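# Slide the shelf about 10 cm toward the arms

## Task

Draw the shelf roughly 10 cm closer to the two arms while keeping it from rotating, and finish with neither hand touching the shelf or the sponges.

## Robot and tools

Robot: two arms, left_arm with a left hand and right_arm with a right hand, each with five fingers. Scene frame: origin at table height midway between the nominal bases, +z up, +x out over the table, left_arm on the +y side (image left/right may differ). Calibrated bases: left_arm at (+0.045, +0.304, 0) m, quat_wxyz (+1.000, 0, 0, +0.016); right_arm at (-0.030, -0.271, +0.007) m, quat_wxyz (+1.000, 0, 0, +0.022). A camera stand is fixed behind the arms. Loose objects may get an occasional small nudge. Anything ending off the table fails the job.

Hand point: a spot moving with the palm, 0.05 m in front of it and 0.15 m from the wrist face along the fingers. Its +z runs along straight fingers, +y out of the palm, +x across the palm away from the thumb for the right hand (toward the thumb for the left). Straight fingertips reach 0.06 to 0.07 m past it along +z, 0.06 m behind it along -y. A wrist bracket on the little-finger side juts out up to 0.10 m across the palm and can collide.

ROW (used by execute_actions and move): 28 numbers, each in [-1, 1], covering both arms even if one stays still. Order: left dx, dy, dz, rx, ry, rz; left little, ring, middle, index, thumb_bend, thumb_turn; left force_limit, speed; then the same 14 for the right arm. dx..rz are an offset, not an absolute place: measured from that arm's Hand target at the start of the action or move, along the Hand target's own axes. 1.0 = 0.6 m or 180 degrees; rx, ry, rz form one rotation vector. Later rows in a list are also counted from that same start, not from the row before. A new call starts from the updated Hand target, so repeating an offset moves further. All six pose numbers at 0 re-commands the current Hand target. Orientation commands are clipped to within 40 degrees of the measured one each step.

Hand numbers are absolute targets, not offsets: fingers and thumb_bend -1 straight, +1 curled; thumb_turn -1 beside the palm, +1 opposite the fingers. force_limit maps -1..+1 to about 0..10 N at the fingertip (0..15 N for the two thumb motors). speed rises from near zero at -1 to full at +0.48 and above; full travel takes 0.49 s. For gentle closing use speed -0.94 or lower. There is no 'no change' value: to keep a hand as is, resend the eight numbers of its last executed row; if it has none yet, send its hand_measured six values plus hand_force_limit and hand_speed. A motor only starts when its target changes by 0.002 or more. To loosen, send a target more open than hand_measured.

execute_actions(actions, cameras): actions is a list of actions; each action is up to 15 rows, one per 1/30 s step, and a short table repeats its final row to fill 15 steps. Each action lasts 0.5 s. An empty actions list returns images and shows which lines results may omit. cameras: names from cam_high (504x504), cam_left_wrist (672x504), cam_right_wrist (672x504), ["all"], or []; default is all for an empty list, none otherwise. An unknown name invalidates the call.

move(target, speed, blend, blocking, cameras): target is one 28-number row or up to 15 rows, every one an offset from the Hand targets at the move's start. Paths are straight, end together, take at least 0.5 s and are cut off at 10 s. speed in m/s, 0.002 to 4.3, default 0.25 (turns up to twice that in rad/s), one number or one per target. blend in m rounds corners between listed targets; 0 stops at each. blocking=false returns after about 0.5 s while motion continues. Moves do not avoid obstacles or the other arm; steer clear of each arm's own base. Faster moves overshoot and hit harder; targets set deep past a contact press harder. The result adds a 'move:' line: done, off_target, moving, held or fault, plus limits (paced = pose clipped, held = steps withheld). Unnamed arms are done (within 10 mm and 2 degrees). Done does not prove contact or its absence.

wait(seconds 0 to 10, cameras): lets time pass with last commands held. stop(cameras): brakes a running move. zoom_image(camera, region [x0,y0,x1,y1] pixels, max 504x504): enlarges part of the newest image of that camera. show_instructions(): shows reference images. finished_scene(scene=1): ends the job irreversibly.

Results: end_effector_position (m) and end_effector_quat_wxyz in the scene frame; Hand target is the last commanded pose after clipping, the base for the next offsets. Resting 1 to 3 cm (up to 5 cm) short, usually low, is normal friction and weight, not contact; the next command, even zeros, re-requests the pose, or send the gap as an offset. Joint torques include gravity, have per-unit offset and noise, and numbers 3 and 4 wrap at ±28 N m. hand_measured, hand_stopped_by (moving, target, force, stalled, fault) and hand_load_n follow the motor order; a lost grip shows as load near 0. Joint velocities 'within noise' means at rest. Joint ranges (rad): waist ±2.880, shoulder 0 to 3.142, elbow 0 to 3.019, wrist pitch -1.693 to 1.571, wrist yaw ±1.571, wrist roll ±2.094.

Avoid: dropping or knocking things off the table, hard impacts with fixed or heavy items, any press or collision between the two arms (including one hand gripping the other's fingers), overloading fingers, and long holds at full stretch or against unreachable poses, which heat motors (MOTOR HOT at 85 °C; at 100 °C that arm goes limp for 30 to 60 s). Arm stops cost time. Thinking time lets the scene run. For the shelf, pull it straight back evenly so it does not rotate, then open the hands and move them clear of shelf and sponges.

Each tool is called after "Call:" by a JSON object that holds its "fn" and its "kwargs", one argument or row to a line.

Reference images:

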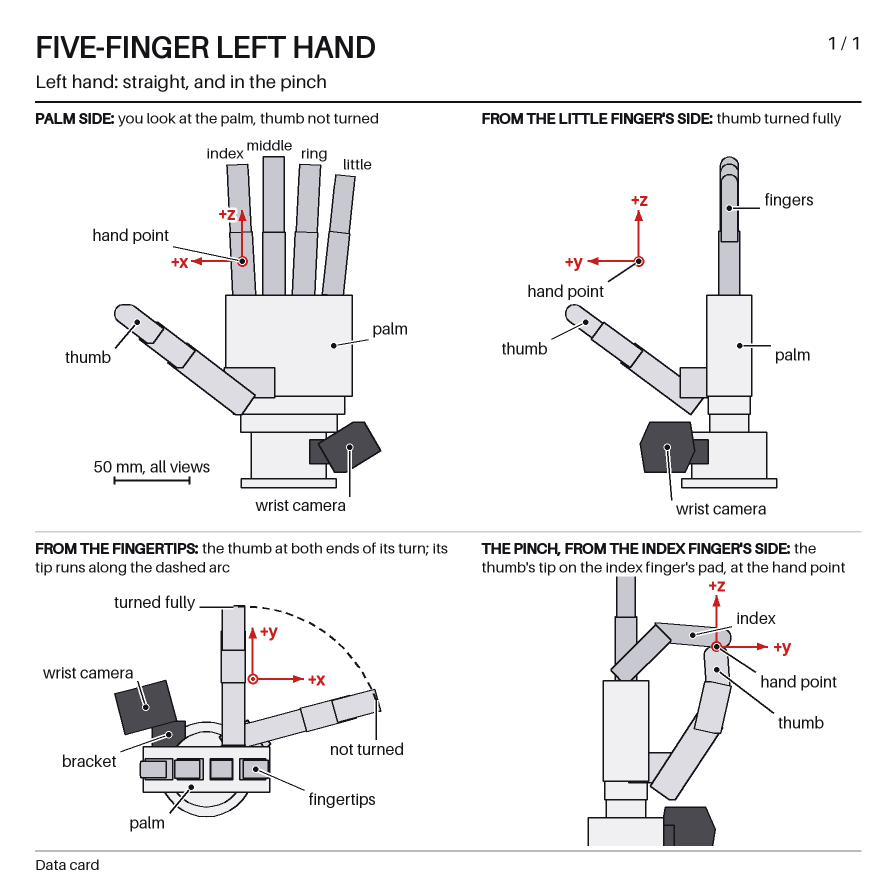

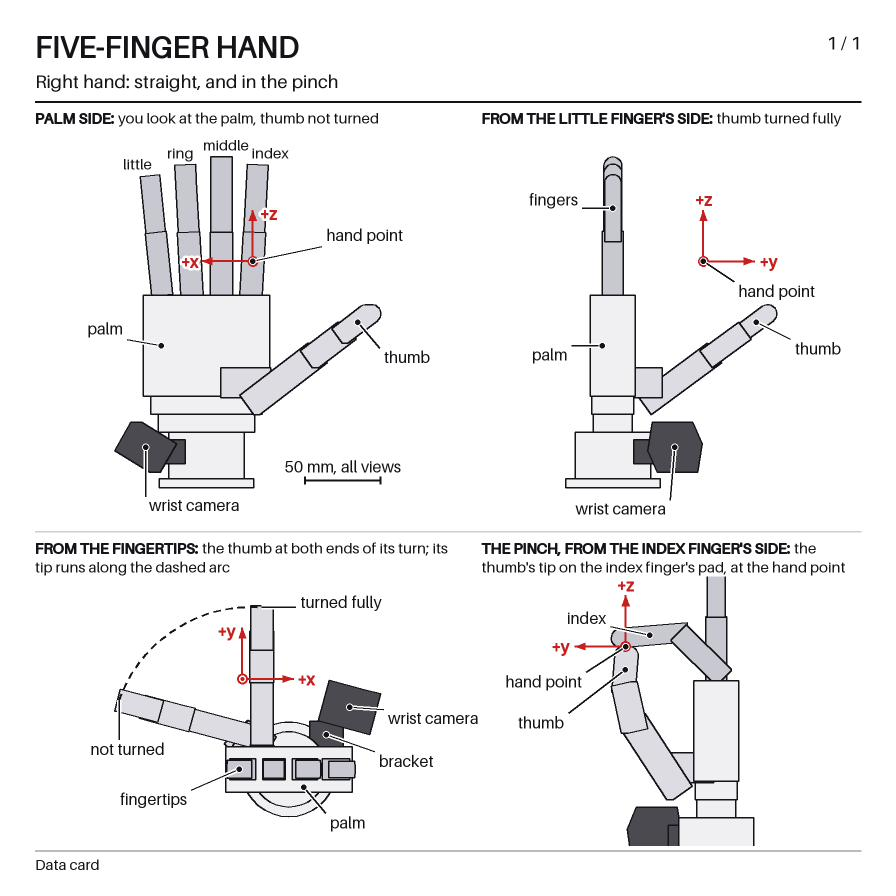

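## Session

Call:
{"fn": "execute_actions", "kwargs": {
  "actions": []
}}

Scene clock: 0.00 s.
left_arm: end_effector_position=(+0.2757, +0.4418, +0.1810) hand_measured=(-1.000, -1.000, -1.000, -1.000, -1.000, -1.000) hand_load_n=(+0.0, +0.0, +0.0, +0.0, +0.5, +0.0) hand_stopped_by=(target, target, target, target, target, target) hand_force_limit=0.00 hand_speed=-0.80 end_effector_quat_wxyz=(-0.168, +0.958, -0.168, +0.160) | right_arm: end_effector_position=(+0.1904, +0.0524, +0.1578) hand_measured=(-1.000, -1.000, -1.000, -1.000, -1.000, -1.000) hand_load_n=(+0.0, +0.0, +0.0, +0.0, +0.0, +0.0) hand_stopped_by=(target, target, target, target, target, target) hand_force_limit=0.00 hand_speed=-0.80 end_effector_quat_wxyz=(+0.020, +0.990, -0.136, +0.033)
Joint positions: left_arm=[0.762 0.767 0.749 -1.089 0.072 -0.446] | right_arm=[0.94 1.57 1.33 -1.338 0.076 -0.314]
Joint velocities: within noise
Joint torques (N m): no reading
Motor temperatures (°C): left_arm=[29 28 24 27 25 25] | right_arm=[28 25 21 23 28 27]
Heat: left arm: hottest waist 29 °C; right arm: hottest waist 28 °C.
Hand target: left_arm +0.2812, +0.4473, +0.1940; -0.180, +0.954, -0.168, +0.169 | right_arm +0.1953, +0.0598, +0.1665; +0.007, +0.990, -0.136, +0.039

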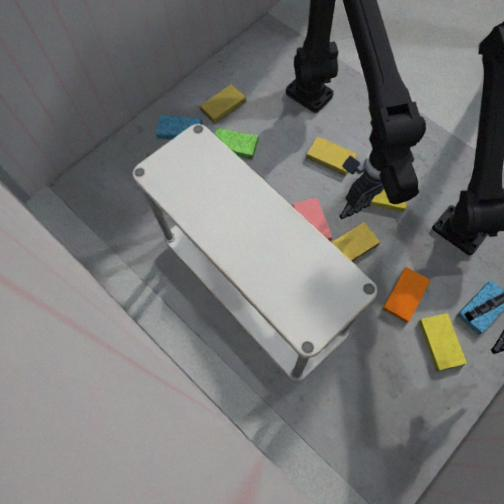

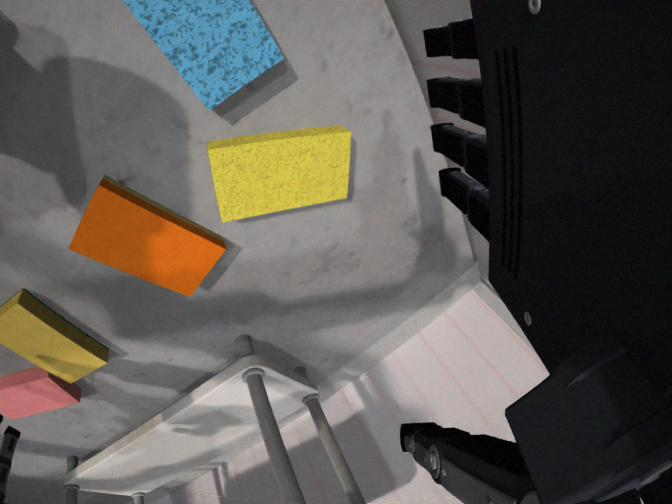

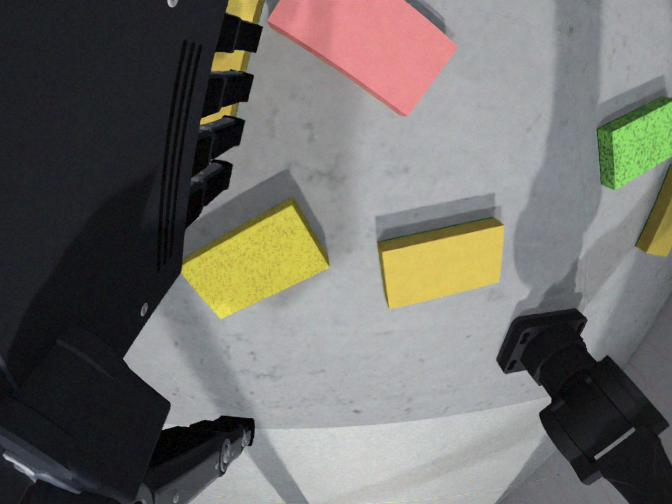

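Call:
{"fn": "zoom_image", "kwargs": {
  "camera": "cam_high",
  "region": [120, 90, 420, 390]
}}

Call:
{"fn": "zoom_image", "kwargs": {
  "camera": "cam_left_wrist",
  "region": [0, 250, 400, 504]
}}

Scaled by 1.680.

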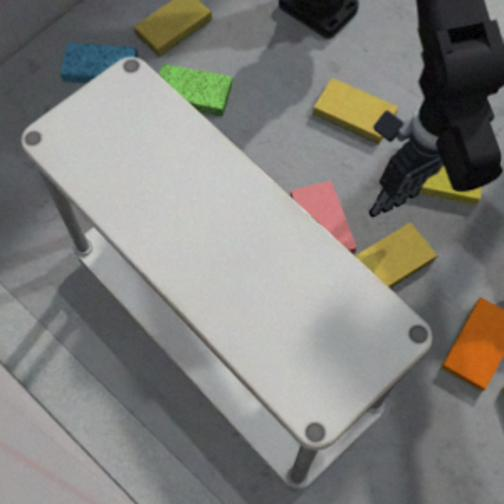

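Scaled by 1.260 from the camera's 672x504 image, which has a finer 960x720 frame.

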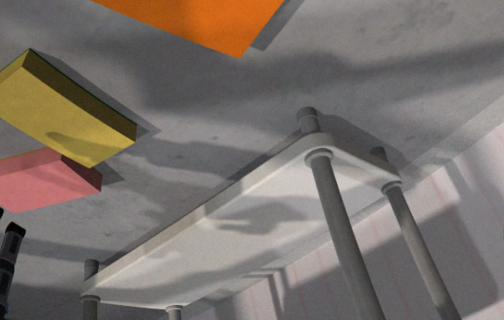

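Call:
{"fn": "move", "kwargs": {
  "target": [0.211, 0.1067, -0.0728, -0.0058, 0.3799, -0.1684, -1, -1, -1, -1, -1, 1, 0, 0, 0.3172, 0.398, -0.0797, 0.0709, 0.4717, -0.0640, -1, -1, -1, -1, -1, 1, 0, 0],
  "speed": 0.25,
  "cameras": ["all"]
}}

Scene clock: 90.47 s.
left_arm: end_effector_position=(+0.3604, +0.3329, +0.2434) hand_measured=(-1.000, -1.000, -1.000, -1.000, -1.000, +1.000) hand_load_n=(+0.0, +0.0, +0.0, +0.0, +0.0, +0.0) hand_stopped_by=(target, target, target, target, target, target) hand_force_limit=0.00 hand_speed=0.00 end_effector_quat_wxyz=(-0.005, +0.708, +0.000, +0.706) | right_arm: end_effector_position=(+0.3074, -0.2187, +0.2254) hand_measured=(-1.000, -1.000, -1.000, -1.000, -1.000, +1.000) hand_load_n=(+0.0, +0.0, +0.0, +0.0, +0.0, +0.0) hand_stopped_by=(target, target, target, target, target, target) hand_force_limit=0.00 hand_speed=0.00 end_effector_quat_wxyz=(-0.001, +0.713, +0.002, +0.701)
Joint positions: left_arm=[0.601 0.547 0.081 0.463 0.626 -1.561] | right_arm=[0.62 0.648 0.216 0.411 0.659 -1.56]
Joint torques (N m): left_arm=[0.79 0.56 8.84 2.56 -0.18 0.03] | right_arm=[-2.02 0.15 8.95 2.66 -0.14 -0.3]
Motor temperatures (°C): left_arm=[29 28 37 26 24 23] | right_arm=[28 26 28 23 26 26]
Heat: left arm: hottest elbow 37 °C; right arm: hottest waist 28 °C.
Hand target: left_arm +0.3599, +0.3301, +0.2398; +0.000, +0.707, +0.000, +0.707 | right_arm +0.3100, -0.2200, +0.2303; +0.000, +0.707, +0.000, +0.707
Off the commanded pose: left_arm 0.005 m, 1 deg | right_arm 0.006 m, 1 deg.
move: done

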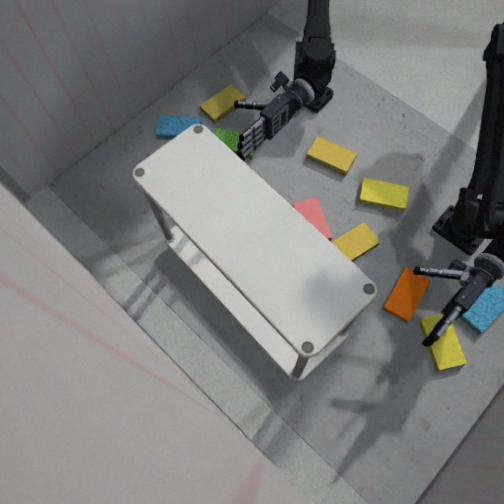

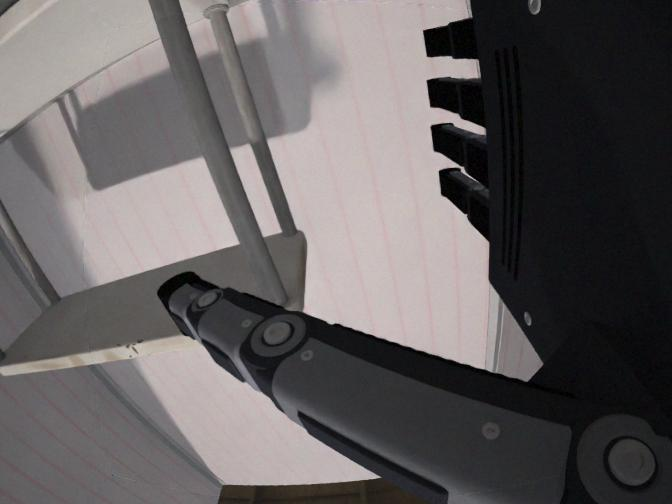

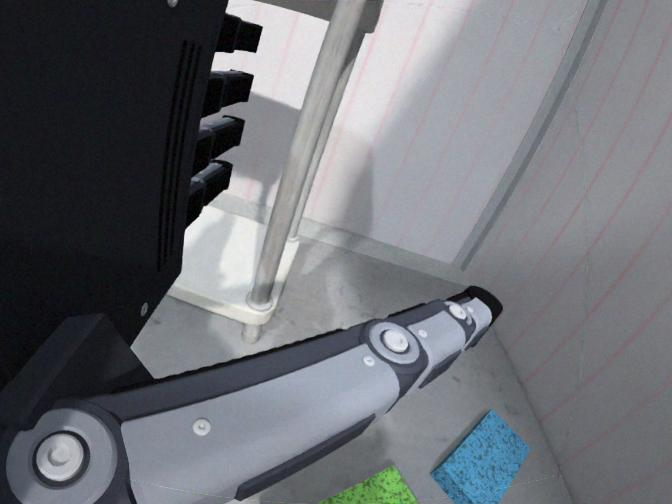

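Call:
{"fn": "move", "kwargs": {
  "target": [-0.0833, 0.1, 0, 0, 0, 0, -1, -1, -1, -1, -1, 1, 0, 0, -0.175, 0.0333, 0, 0, 0, 0, -1, -1, -1, -1, -1, 1, 0, 0],
  "speed": 0.2,
  "cameras": ["all"]
}}

Scene clock: 103.57 s.
left_arm: end_effector_position=(+0.3604, +0.3241, +0.2253) hand_measured=(-1.000, -1.000, -1.000, -1.000, -1.000, +1.000) hand_load_n=(+0.0, +0.0, +0.0, +0.0, +0.0, -0.5) hand_stopped_by=(target, target, target, target, target, target) hand_force_limit=0.00 hand_speed=0.00 end_effector_quat_wxyz=(-0.003, +0.715, +0.007, +0.699) | right_arm: end_effector_position=(+0.3085, -0.2296, +0.1679) hand_measured=(-1.000, -1.000, -1.000, -1.000, -1.000, +1.000) hand_load_n=(+0.0, +0.0, +0.0, +0.0, +0.0, +0.0) hand_stopped_by=(target, target, target, target, target, target) hand_force_limit=0.00 hand_speed=0.00 end_effector_quat_wxyz=(-0.002, +0.712, +0.002, +0.702)
Joint positions: left_arm=[0.544 0.546 0.043 0.475 0.561 -1.562] | right_arm=[0.566 0.872 0.093 0.761 0.604 -1.56]
Joint torques (N m): left_arm=[2.08 -0.15 11.07 1.58 0.05 0.11] | right_arm=[-1.79 -0.56 7.09 2.73 0.07 -0.29]
Heat: left arm: hottest elbow 36 °C; right arm: hottest elbow 29 °C.
Hand target: left_arm +0.3622, +0.3278, +0.2331; -0.007, +0.712, +0.007, +0.702 (not the last commanded pose) | right_arm +0.3099, -0.2313, +0.1714; +0.000, +0.707, +0.000, +0.707 (not the last commanded pose)
Off the commanded pose: left_arm 0.065 m, 2 deg | right_arm 0.044 m, 1 deg.
move: held (left_arm; a check stopped the path), off_target (right_arm; braked when a check withheld steps of left_arm); limits=held
pose unreachable (left arm): on one or more control steps of this call, first in action 0 (counted from 0), this arm could not follow its commanded pose, so it was not sent that pose on those steps. It may still have moved: this result reports where it is.
cause: moving toward the commanded pose would bring two parts of the arm too close to each other (joints 2 (shoulder) and 3 (elbow) lie between them).

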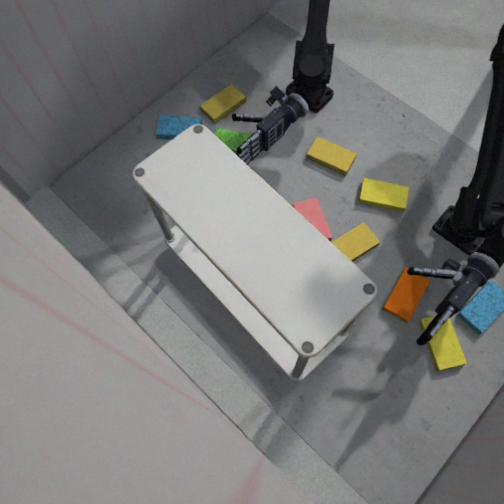

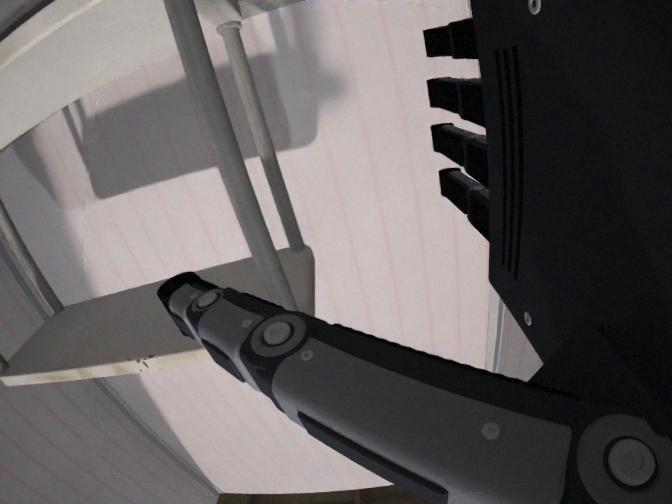

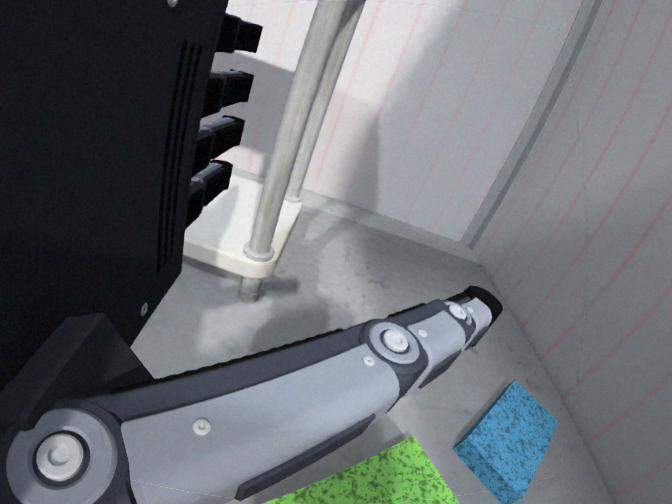

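Call:
{"fn": "move", "kwargs": {
  "target": [
    [-0.005, -0.0037, 0.1463, -0.0063, 0.0045, 0, -1, -1, -1, -1, -1, 1, 0, 0, 0, 0.02, 0.0835, 0, 0, 0, -1, -1, -1, -1, -1, 1, 0, 0],
    [-0.0968, 0.0463, 0.1463, -0.0063, 0.0045, 0, -1, -1, -1, -1, -1, 1, 0, 0, -0.0773, 0.0278, 0.0835, 0, 0, 0, -1, -1, -1, -1, -1, 1, 0, 0]
  ],
  "speed": 0.15,
  "blend": 0.02,
  "cameras": ["all"]
}}

Scene clock: 121.93 s.
left_arm: end_effector_position=(+0.4476, +0.3040, +0.1699) hand_measured=(-1.000, -1.000, -1.000, -1.000, -1.000, +1.000) hand_load_n=(+0.0, +0.0, +0.0, +0.0, +0.0, -0.5) hand_stopped_by=(target, target, target, target, target, target) hand_force_limit=0.00 hand_speed=0.00 end_effector_quat_wxyz=(-0.003, +0.713, +0.001, +0.701) | right_arm: end_effector_position=(+0.3559, -0.2465, +0.1193) hand_measured=(-1.000, -1.000, -1.000, -1.000, -1.000, +1.000) hand_load_n=(+0.0, +0.0, +0.0, +0.0, +0.0, +0.5) hand_stopped_by=(target, target, target, target, target, target) hand_force_limit=0.00 hand_speed=0.00 end_effector_quat_wxyz=(-0.003, +0.715, +0.002, +0.699)
Joint positions: left_arm=[0.247 1.461 0.138 1.305 0.273 -1.563] | right_arm=[0.368 1.406 0.124 1.258 0.406 -1.56]
Joint torques (N m): left_arm=[0.91 -4.89 4.64 2.81 -0.2 0.02] | right_arm=[-1.96 -4.13 4.15 2.86 0 -0.29]
Heat: left arm: hottest elbow 36 °C; right arm: hottest waist 28 °C.
Hand target: left_arm +0.4497, +0.3017, +0.1739; +0.000, +0.707, +0.000, +0.707 | right_arm +0.3599, -0.2481, +0.1250; +0.000, +0.707, +0.000, +0.707
Off the commanded pose: left_arm 0.005 m, 1 deg | right_arm 0.007 m, 1 deg.
move: done

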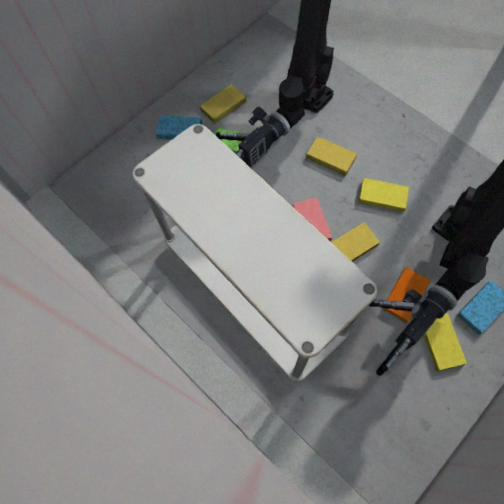

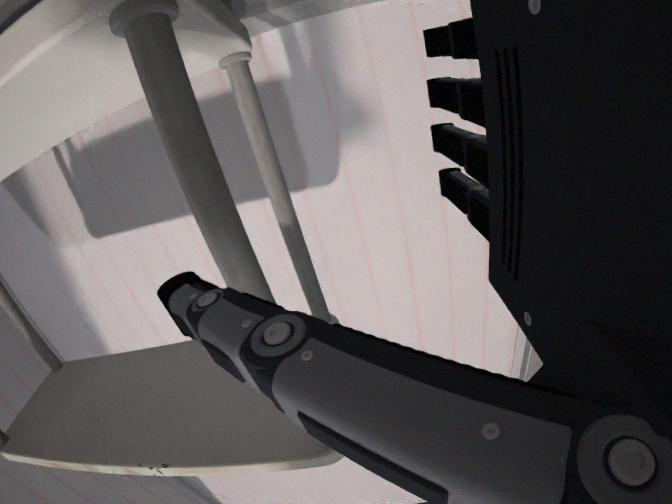

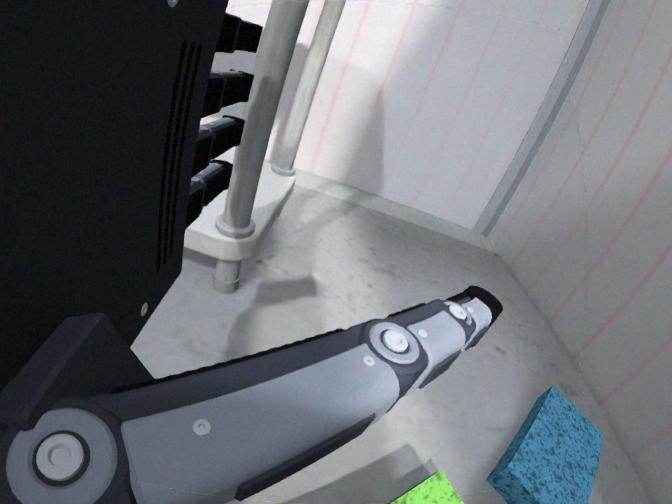

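Call:
{"fn": "zoom_image", "kwargs": {
  "camera": "cam_right_wrist",
  "region": [160, 0, 360, 320]
}}

Scaled by 1.575 from the camera's 672x504 image, which has a finer 960x720 frame.

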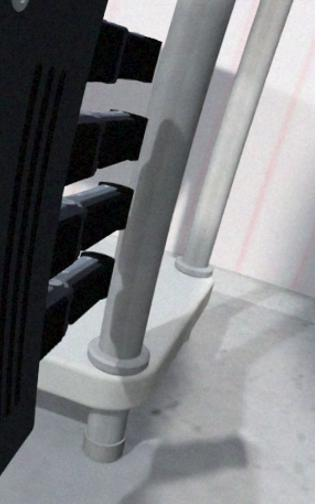

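Call:
{"fn": "move", "kwargs": {
  "target": [
    [0, 0.05, 0.0333, 0,0,0, -1, -1, -1, -1, -1, 1, 0, 0, -0.02, -0.0333, -0.01, 0, 0, 0, -1, -1, -1, -1, -1, 1, 0, 0],
    [0, 0.1, 0.0667, 0,0,0, -1, -1, -1, -1, -1, 1, 0, 0, -0.02, -0.0333, 0.08, 0, 0, 0, -1, -1, -1, -1, -1, 1, 0, 0]
  ],
  "speed": 0.1,
  "blend": 0.01,
  "cameras": ["all"]
}}

Scene clock: 136.30 s.
left_arm: end_effector_position=(+0.4785, +0.2449, +0.1675) hand_measured=(-1.000, -1.000, -1.000, -1.000, -1.000, +1.000) hand_load_n=(+0.0, -0.5, +0.0, +0.0, +0.0, +0.0) hand_stopped_by=(target, target, target, target, target, target) hand_force_limit=0.00 hand_speed=0.00 end_effector_quat_wxyz=(-0.004, +0.713, +0.000, +0.701) | right_arm: end_effector_position=(+0.3992, -0.2284, +0.1107) hand_measured=(-1.000, -1.000, -1.000, -1.000, -1.000, +1.000) hand_load_n=(+0.0, +0.0, +0.0, +0.0, +0.0, +0.5) hand_stopped_by=(target, target, target, target, target, target) hand_force_limit=0.00 hand_speed=0.00 end_effector_quat_wxyz=(-0.004, +0.709, -0.001, +0.705)
Joint positions: left_arm=[-0.03 1.52 0.197 1.305 -0.005 -1.564] | right_arm=[0.367 1.585 0.244 1.333 0.407 -1.561]
Joint torques (N m): left_arm=[0.91 -5.71 6.95 1.88 -0.21 0.02] | right_arm=[-1.96 -5.71 4.83 1.59 -0.15 -0.29]
Heat: left arm: hottest elbow 33 °C; right arm: hottest waist 28 °C.
Hand target: left_arm +0.4898, +0.2418, +0.1738; +0.000, +0.707, +0.000, +0.707 | right_arm +0.4080, -0.2281, +0.1130; +0.000, +0.707, +0.000, +0.707
Off the commanded pose: left_arm 0.013 m, 1 deg | right_arm 0.009 m, 1 deg.
move: off_target (left_arm)

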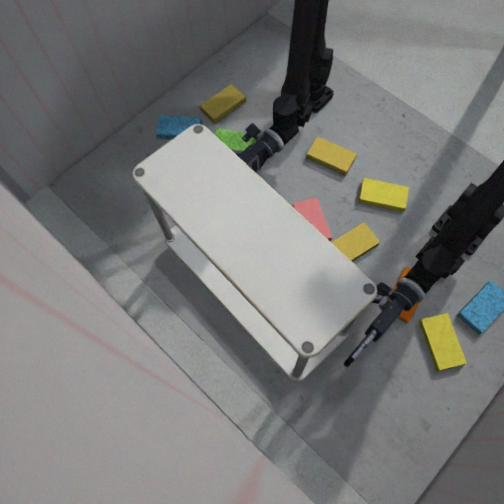

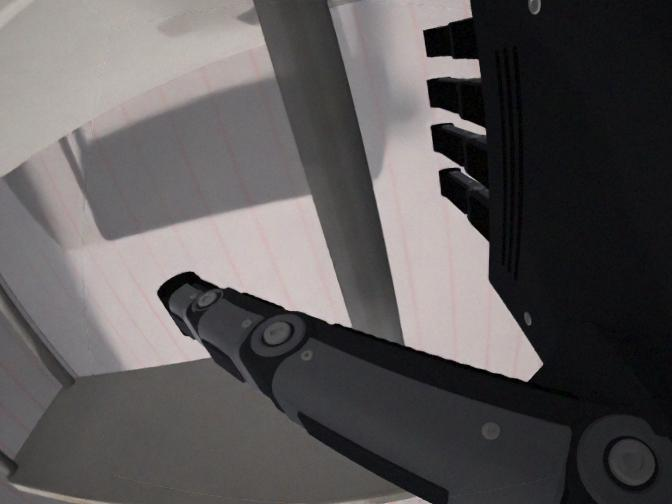

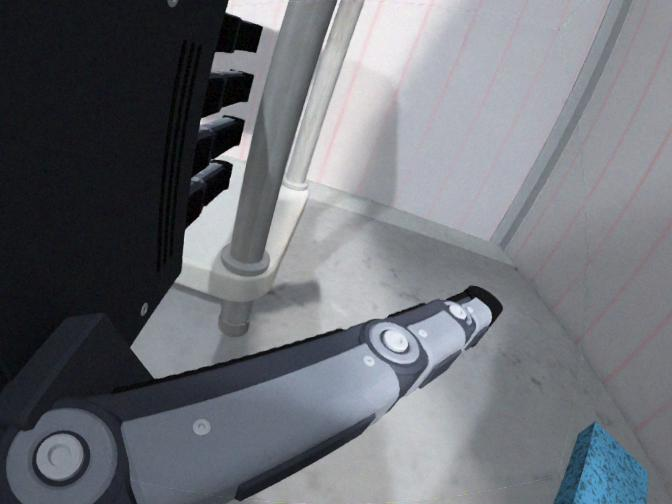

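Call:
{"fn": "move", "kwargs": {
  "target": [0, 0.03, 0.0167, 0,0,0, -1, -1, -1, -1, -1, 1, 0, 0, 0, 0, 0.0783, 0, 0, 0, -1, -1, -1, -1, -1, 1, 0, 0],
  "speed": 0.08,
  "cameras": ["all"]
}}

Scene clock: 144.07 s.
left_arm: end_effector_position=(+0.4883, +0.2278, +0.1701) hand_measured=(-1.000, -1.000, -1.000, -1.000, -1.000, +1.000) hand_load_n=(+0.0, +0.0, +0.0, +0.0, +0.0, +0.0) hand_stopped_by=(target, target, target, target, target, target) hand_force_limit=0.00 hand_speed=0.00 end_effector_quat_wxyz=(-0.004, +0.710, +0.000, +0.704) | right_arm: end_effector_position=(+0.4453, -0.2276, +0.1111) hand_measured=(-1.000, -1.000, -1.000, -1.000, -1.000, +1.000) hand_load_n=(+0.0, +0.0, +0.0, +0.0, +0.0, +0.5) hand_stopped_by=(target, target, target, target, target, target) hand_force_limit=0.00 hand_speed=0.00 end_effector_quat_wxyz=(-0.005, +0.708, -0.001, +0.706)
Joint positions: left_arm=[-0.099 1.538 0.225 1.305 -0.073 -1.564] | right_arm=[0.308 1.647 0.359 1.284 0.347 -1.561]
Joint torques (N m): left_arm=[0.73 -5.95 7.1 1.44 -0.19 0.03] | right_arm=[-2.08 -7.41 5.42 1.37 -0.17 -0.29]
Motor temperatures (°C): left_arm=[29 28 32 26 24 23] | right_arm=[28 25 26 23 26 25]
Heat: left arm: hottest elbow 32 °C; right arm: hottest waist 28 °C.
Hand target: left_arm +0.4998, +0.2238, +0.1739; +0.000, +0.707, +0.000, +0.707 | right_arm +0.4549, -0.2281, +0.1128; +0.000, +0.707, +0.000, +0.707
Off the commanded pose: left_arm 0.013 m, 1 deg | right_arm 0.010 m, 1 deg.
move: off_target (left_arm)

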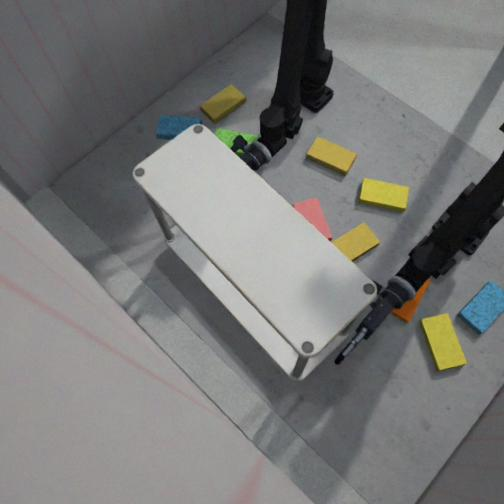

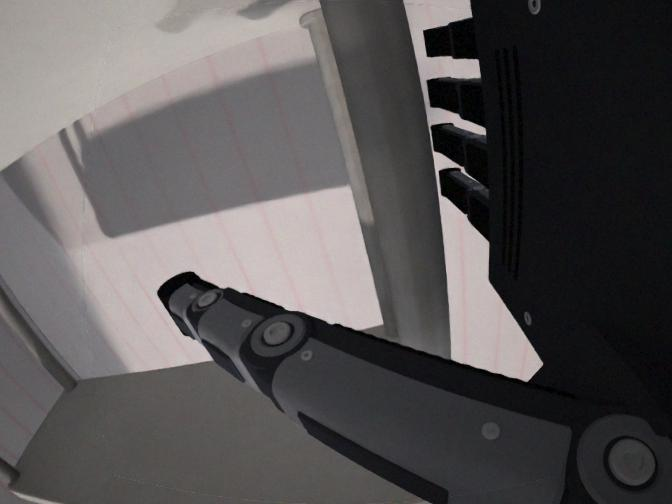

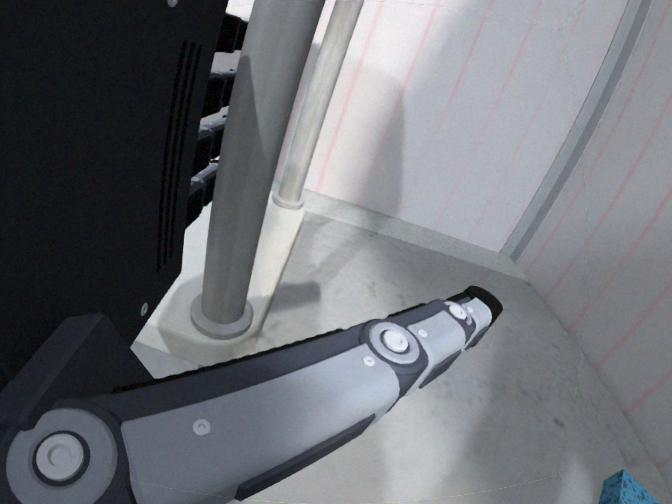

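Call:
{"fn": "move", "kwargs": {
  "target": [0, 0, 0, 0,0,0, 0.5, 0.5, 0.5, 0.5, -1, 1, -0.6, -0.7, 0, 0, 0, 0, 0, 0, 0.5, 0.5, 0.5, 0.5, -1, 1, -0.6, -0.7],
  "speed": 0.05,
  "cameras": ["all"]
}}

Scene clock: 154.00 s.
left_arm: end_effector_position=(+0.4899, +0.2277, +0.1706) hand_measured=(+0.490, +0.500, +0.500, +0.500, -1.000, +1.000) hand_load_n=(+0.0, +0.0, +0.0, +0.0, +0.0, +0.0) hand_stopped_by=(force, target, target, target, target, target) hand_force_limit=-0.60 hand_speed=-0.70 end_effector_quat_wxyz=(-0.005, +0.709, +0.000, +0.705) | right_arm: end_effector_position=(+0.4525, -0.2233, +0.1118) hand_measured=(+0.298, +0.240, +0.186, +0.132, -1.000, +1.000) hand_load_n=(+1.0, +0.0, +0.0, +0.0, +0.0, +0.0) hand_stopped_by=(force, force, force, force, target, target) hand_force_limit=-0.60 hand_speed=-0.70 end_effector_quat_wxyz=(-0.008, +0.708, +0.002, +0.706)
Joint positions: left_arm=[-0.099 1.539 0.23 1.304 -0.074 -1.564] | right_arm=[0.308 1.656 0.378 1.275 0.338 -1.562]
Joint torques (N m): left_arm=[0.79 -6.36 6.8 1.47 -0.18 0] | right_arm=[-1.96 -8.23 4.04 1.74 0.27 -0.3]
Heat: left arm: hottest elbow 32 °C; right arm: hottest waist 27 °C.
Hand target: left_arm +0.4998, +0.2237, +0.1739; +0.000, +0.707, +0.000, +0.707 | right_arm +0.4549, -0.2281, +0.1129; +0.000, +0.707, +0.000, +0.707
Off the commanded pose: left_arm 0.011 m, 1 deg | right_arm 0.005 m, 1 deg.
move: off_target (left_arm)

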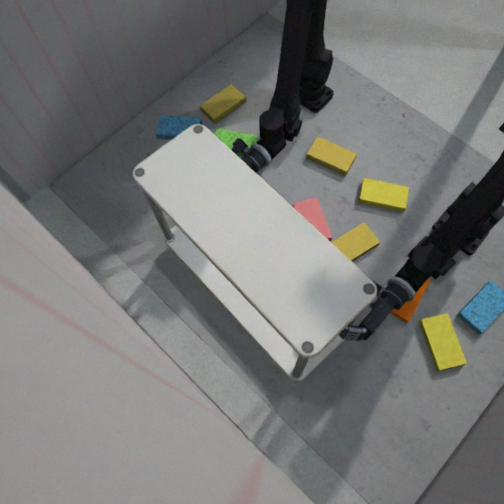

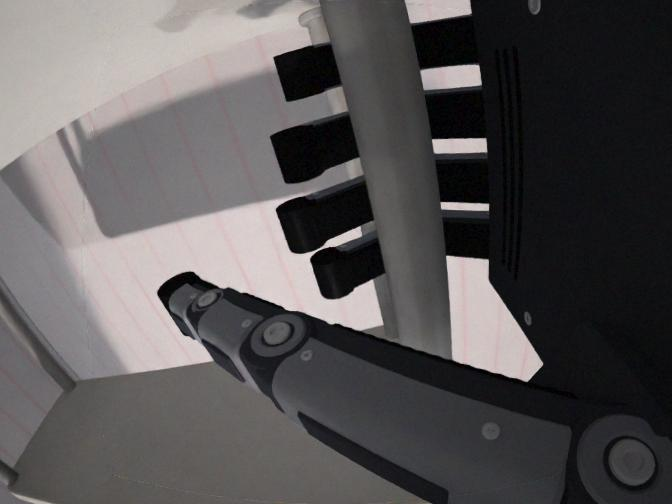

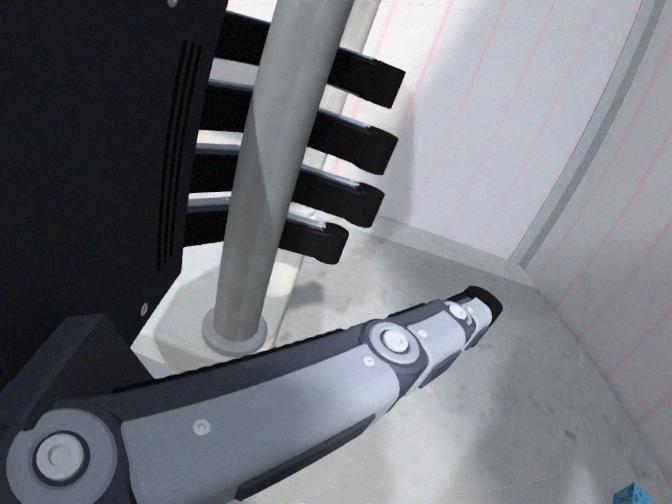

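Call:
{"fn": "move", "kwargs": {
  "target": [0, 0, -0.08333, 0,0,0, 0.5, 0.5, 0.5, 0.5, -1, 1, -0.6, -0.7, 0, 0, -0.075, 0, 0, 0, 0.5, 0.5, 0.5, 0.5, -1, 1, -0.6, -0.7],
  "speed": 0.05,
  "cameras": ["all"]
}}

Scene clock: 159.00 s.
left_arm: end_effector_position=(+0.4611, +0.2260, +0.1695) hand_measured=(+0.490, +0.500, +0.500, +0.500, -1.000, +1.000) hand_load_n=(+1.5, +2.0, +0.0, +0.0, +0.0, -0.5) hand_stopped_by=(force, target, target, target, target, target) hand_force_limit=-0.60 hand_speed=-0.70 end_effector_quat_wxyz=(-0.005, +0.712, +0.000, +0.702) | right_arm: end_effector_position=(+0.4202, -0.2248, +0.1111) hand_measured=(+0.298, +0.240, +0.186, +0.132, -1.000, +1.000) hand_load_n=(+2.5, +0.0, +0.0, +0.0, +0.0, +0.5) hand_stopped_by=(force, force, force, force, target, target) hand_force_limit=-0.60 hand_speed=-0.70 end_effector_quat_wxyz=(-0.002, +0.710, +0.003, +0.704)
Joint positions: left_arm=[-0.117 1.48 0.154 1.312 -0.093 -1.565] | right_arm=[0.347 1.61 0.299 1.303 0.384 -1.568]
Joint torques (N m): left_arm=[0.62 -7.41 1.7 2.89 -0.15 0.02] | right_arm=[-0.79 -8.47 1.16 2.77 0.66 -0.22]
Heat: left arm: hottest elbow 31 °C; right arm: hottest waist 27 °C.
Hand target: left_arm +0.4497, +0.2236, +0.1739; +0.000, +0.707, +0.000, +0.707 | right_arm +0.4100, -0.2280, +0.1131; +0.000, +0.707, +0.000, +0.707
Off the commanded pose: left_arm 0.012 m, 1 deg | right_arm 0.011 m, 1 deg.
move: off_target (left_arm, right_arm)

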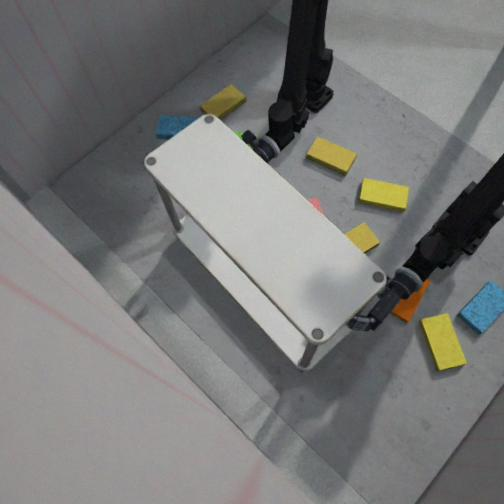

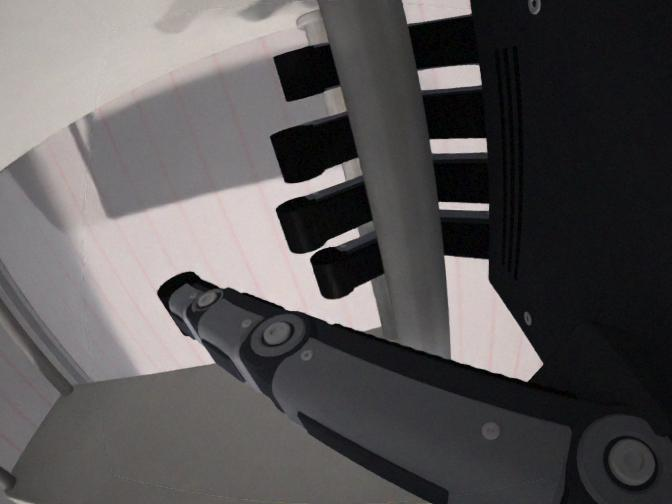

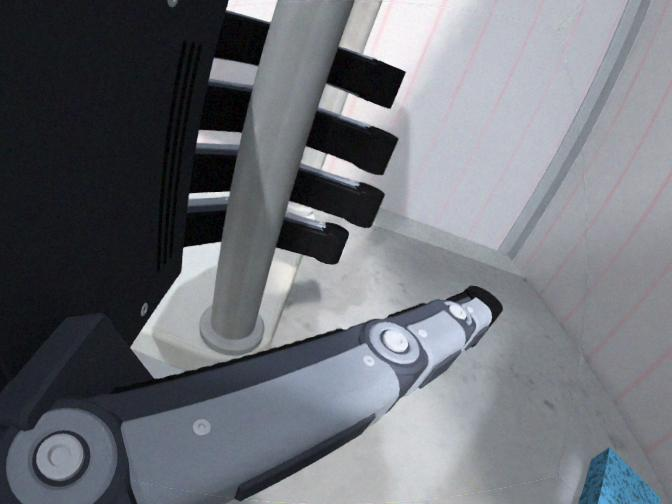

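Call:
{"fn": "move", "kwargs": {
  "target": [-0.02, -0.0067, -0.1055, 0.0833,0,0, 0.5, 0.5, 0.5, 0.5, -1, 1, -0.6, -0.7, 0, 0, -0.1125, 0, 0, 0, 0.5, 0.5, 0.5, 0.5, -1, 1, -0.6, -0.7],
  "speed": 0.06,
  "cameras": ["all"]
}}

Scene clock: 177.13 s.
left_arm: end_effector_position=(+0.4087, +0.2263, +0.1689) hand_measured=(+0.490, +0.500, +0.500, +0.500, -1.000, +1.000) hand_load_n=(+0.0, +0.0, +0.0, +0.0, +0.0, +0.0) hand_stopped_by=(force, target, target, target, target, target) hand_force_limit=-0.60 hand_speed=-0.70 end_effector_quat_wxyz=(-0.083, +0.699, +0.084, +0.705) | right_arm: end_effector_position=(+0.3576, -0.2226, +0.1101) hand_measured=(+0.298, +0.240, +0.186, +0.132, -1.000, +1.000) hand_load_n=(+3.0, +0.0, +0.0, +0.0, +0.0, +0.0) hand_stopped_by=(force, force, force, force, target, target) hand_force_limit=-0.60 hand_speed=-0.70 end_effector_quat_wxyz=(-0.002, +0.712, +0.004, +0.703)
Joint positions: left_arm=[-0.412 1.465 0.025 1.45 -0.617 -1.568] | right_arm=[0.464 1.528 0.151 1.363 0.5 -1.568]
Joint torques (N m): left_arm=[2.14 -4.84 3 1.7 0.05 0.09] | right_arm=[-0.62 -6.83 0.16 3 0.79 -0.22]
Heat: left arm: hottest elbow 29 °C; right arm: hottest waist 27 °C.
Hand target: left_arm +0.4093, +0.2280, +0.1689; -0.084, +0.699, +0.085, +0.705 (not the last commanded pose) | right_arm +0.3456, -0.2280, +0.1130; +0.000, +0.707, +0.000, +0.707 (not the last commanded pose)
Off the commanded pose: left_arm 0.023 m, 2 deg | right_arm 0.016 m, 1 deg.
move: held (left_arm; a check stopped the path), off_target (right_arm; braked when a check withheld steps of left_arm); limits=held
pose unreachable (left arm): on one or more control steps of this call, first in action 0 (counted from 0), this arm could not follow its commanded pose, so it was not sent that pose on those steps. It may still have moved: this result reports where it is.
cause: moving toward the commanded pose would bring two parts of the arm too close to each other (joints 2 (shoulder) and 3 (elbow) lie between them).

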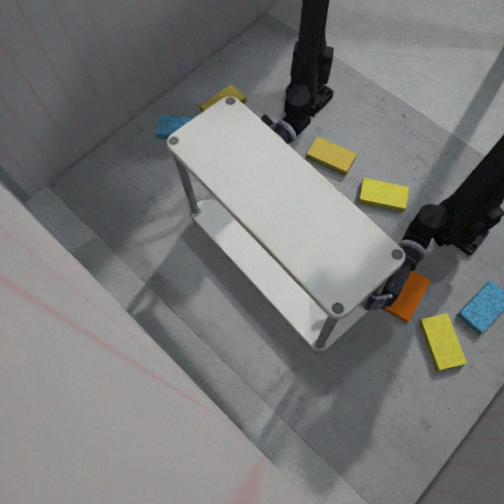

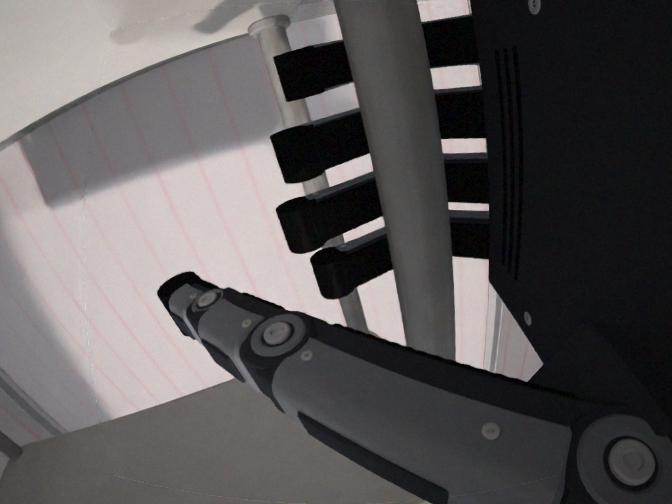

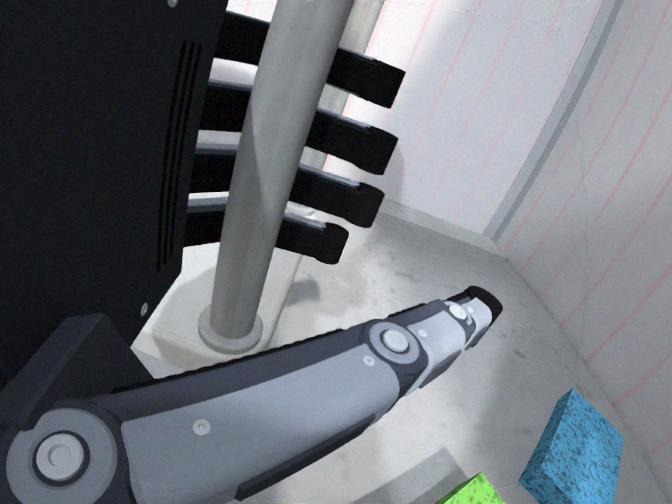

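Call:
{"fn": "move", "kwargs": {
  "target": [
    [0, -0.0056, 0.0101, 0.0667,0,0, 0.5, 0.5, 0.5, 0.5, -1, 1, -0.6, -0.7, 0, 0, 0, 0, 0, 0, 0.5, 0.5, 0.5, 0.5, -1, 1, -0.6, -0.7],
    [0, -0.0148, -0.0278, 0.0667,0,0, 0.5, 0.5, 0.5, 0.5, -1, 1, -0.6, -0.7, 0, 0, -0.0085, 0, 0, 0, 0.5, 0.5, 0.5, 0.5, -1, 1, -0.6, -0.7]
  ],
  "speed": [0.1, 0.05],
  "blend": 0.005,
  "cameras": ["all"]
}}

Scene clock: 189.67 s.
left_arm: end_effector_position=(+0.4017, +0.2326, +0.1694) hand_measured=(+0.490, +0.500, +0.500, +0.500, -1.000, +1.000) hand_load_n=(+0.0, +1.5, +0.5, +1.5, +0.0, +0.0) hand_stopped_by=(force, target, target, target, target, target) hand_force_limit=-0.60 hand_speed=-0.70 end_effector_quat_wxyz=(-0.161, +0.685, +0.163, +0.691) | right_arm: end_effector_position=(+0.3489, -0.2251, +0.1099) hand_measured=(+0.298, +0.240, +0.186, +0.132, -1.000, +1.000) hand_load_n=(+2.0, +0.0, +0.0, +0.0, +0.0, +0.0) hand_stopped_by=(force, force, force, force, target, target) hand_force_limit=-0.60 hand_speed=-0.70 end_effector_quat_wxyz=(+0.000, +0.712, +0.003, +0.702)
Joint positions: left_arm=[-0.619 1.486 0.063 1.439 -1.049 -1.561] | right_arm=[0.477 1.517 0.13 1.372 0.518 -1.568]
Joint torques (N m): left_arm=[0.03 -5.83 0.42 2.26 -0.29 0.07] | right_arm=[-0.73 -6.3 0.77 2.8 0.58 -0.22]
Heat: left arm: hottest elbow 29 °C; right arm: hottest waist 27 °C.
Hand target: left_arm +0.3909, +0.2326, +0.1686; -0.156, +0.686, +0.158, +0.692 | right_arm +0.3405, -0.2281, +0.1130; +0.000, +0.707, +0.000, +0.707
Off the commanded pose: left_arm 0.011 m, 1 deg | right_arm 0.009 m, 1 deg.
move: off_target (left_arm)

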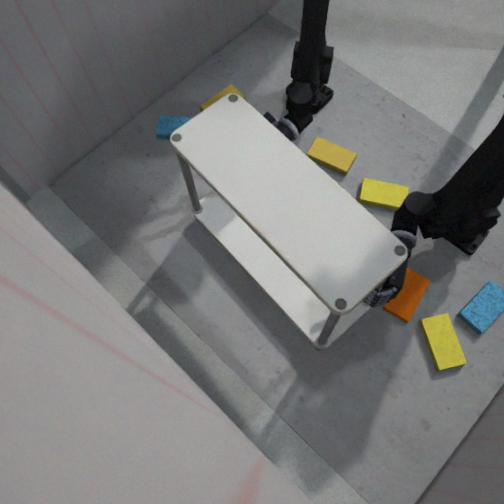

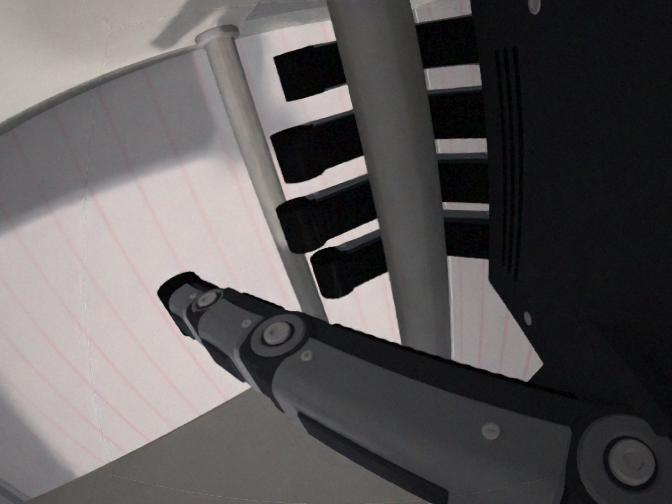

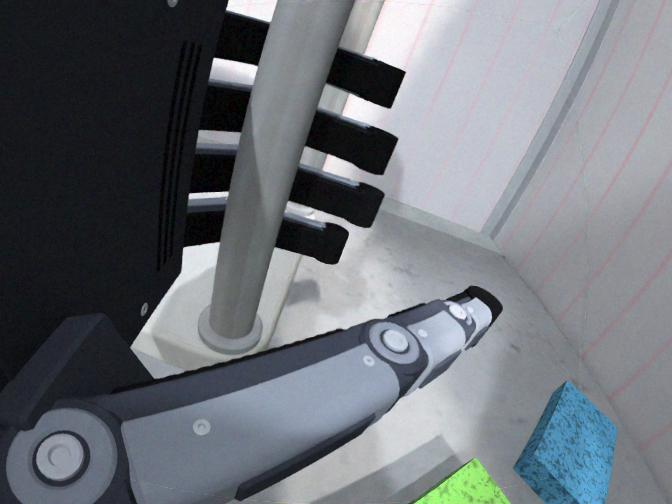

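Call:
{"fn": "move", "kwargs": {
  "target": [
    [0, 0.0145, 0.03, 0,0,0, 0.5, 0.5, 0.5, 0.5, -1, 1, -0.6, -0.7, 0, 0, 0.028, 0, 0, 0, 0.5, 0.5, 0.5, 0.5, -1, 1, -0.6, -0.7],
    [0, 0.0145, 0.03, 0,0,0, -1, -1, -1, -1, -1, 1, -0.6, -0.4, 0, 0, 0.028, 0, 0, 0, -1, -1, -1, -1, -1, 1, -0.6, -0.4]
  ],
  "speed": 0.05,
  "cameras": ["all"]
}}

Scene clock: 200.33 s.
left_arm: end_effector_position=(+0.4052, +0.2328, +0.1690) hand_measured=(-1.000, -1.000, -1.000, -1.000, -1.000, +1.000) hand_load_n=(+0.0, +0.0, +0.0, +0.0, +0.0, +0.0) hand_stopped_by=(target, target, target, target, target, target) hand_force_limit=-0.60 hand_speed=-0.40 end_effector_quat_wxyz=(-0.155, +0.687, +0.155, +0.693) | right_arm: end_effector_position=(+0.3510, -0.2278, +0.1099) hand_measured=(-1.000, -1.000, -1.000, -1.000, -1.000, +1.000) hand_load_n=(-0.5, +0.0, +0.0, +0.0, +0.0, +0.5) hand_stopped_by=(target, target, target, target, target, target) hand_force_limit=-0.60 hand_speed=-0.40 end_effector_quat_wxyz=(-0.001, +0.712, +0.004, +0.702)
Joint positions: left_arm=[-0.591 1.488 0.063 1.439 -1.001 -1.561] | right_arm=[0.459 1.517 0.13 1.372 0.495 -1.568]
Joint torques (N m): left_arm=[2.32 -4.01 4.25 1.31 0.02 0.07] | right_arm=[-2.08 -4.72 3.86 2.13 -0.05 -0.2]
Heat: left arm: hottest waist 28 °C; right arm: hottest waist 27 °C.
Hand target: left_arm +0.4110, +0.2326, +0.1688; -0.156, +0.686, +0.158, +0.692 | right_arm +0.3573, -0.2280, +0.1130; +0.000, +0.707, +0.000, +0.707
Off the commanded pose: left_arm 0.006 m, 0 deg | right_arm 0.007 m, 1 deg.
move: done

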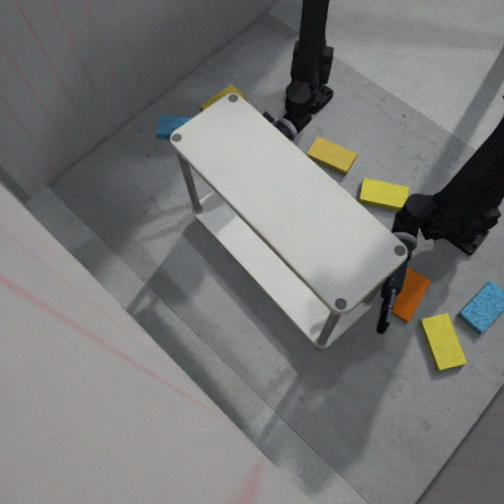

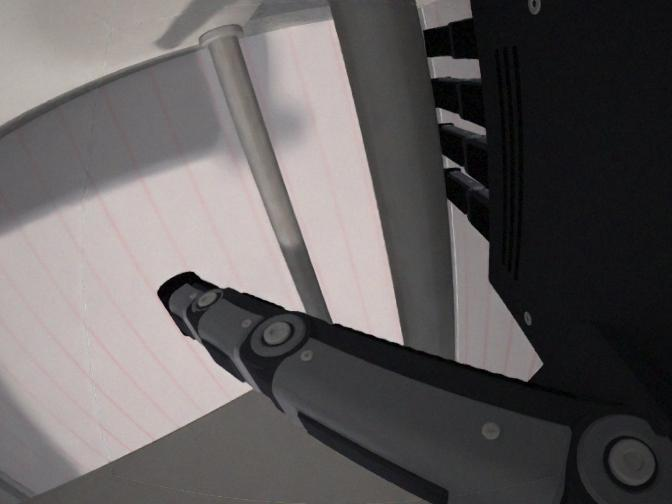

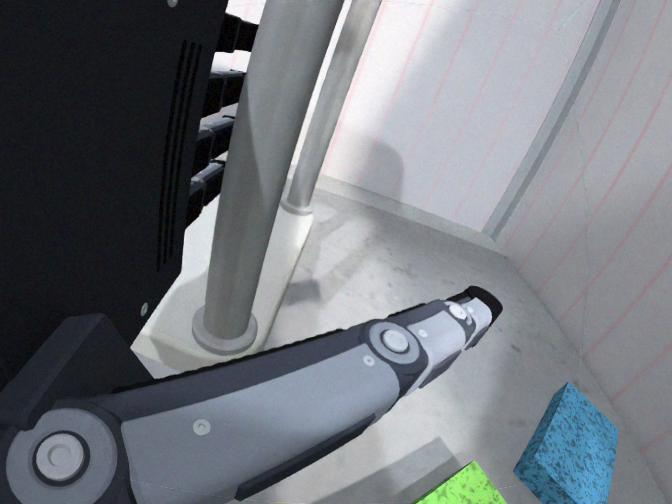

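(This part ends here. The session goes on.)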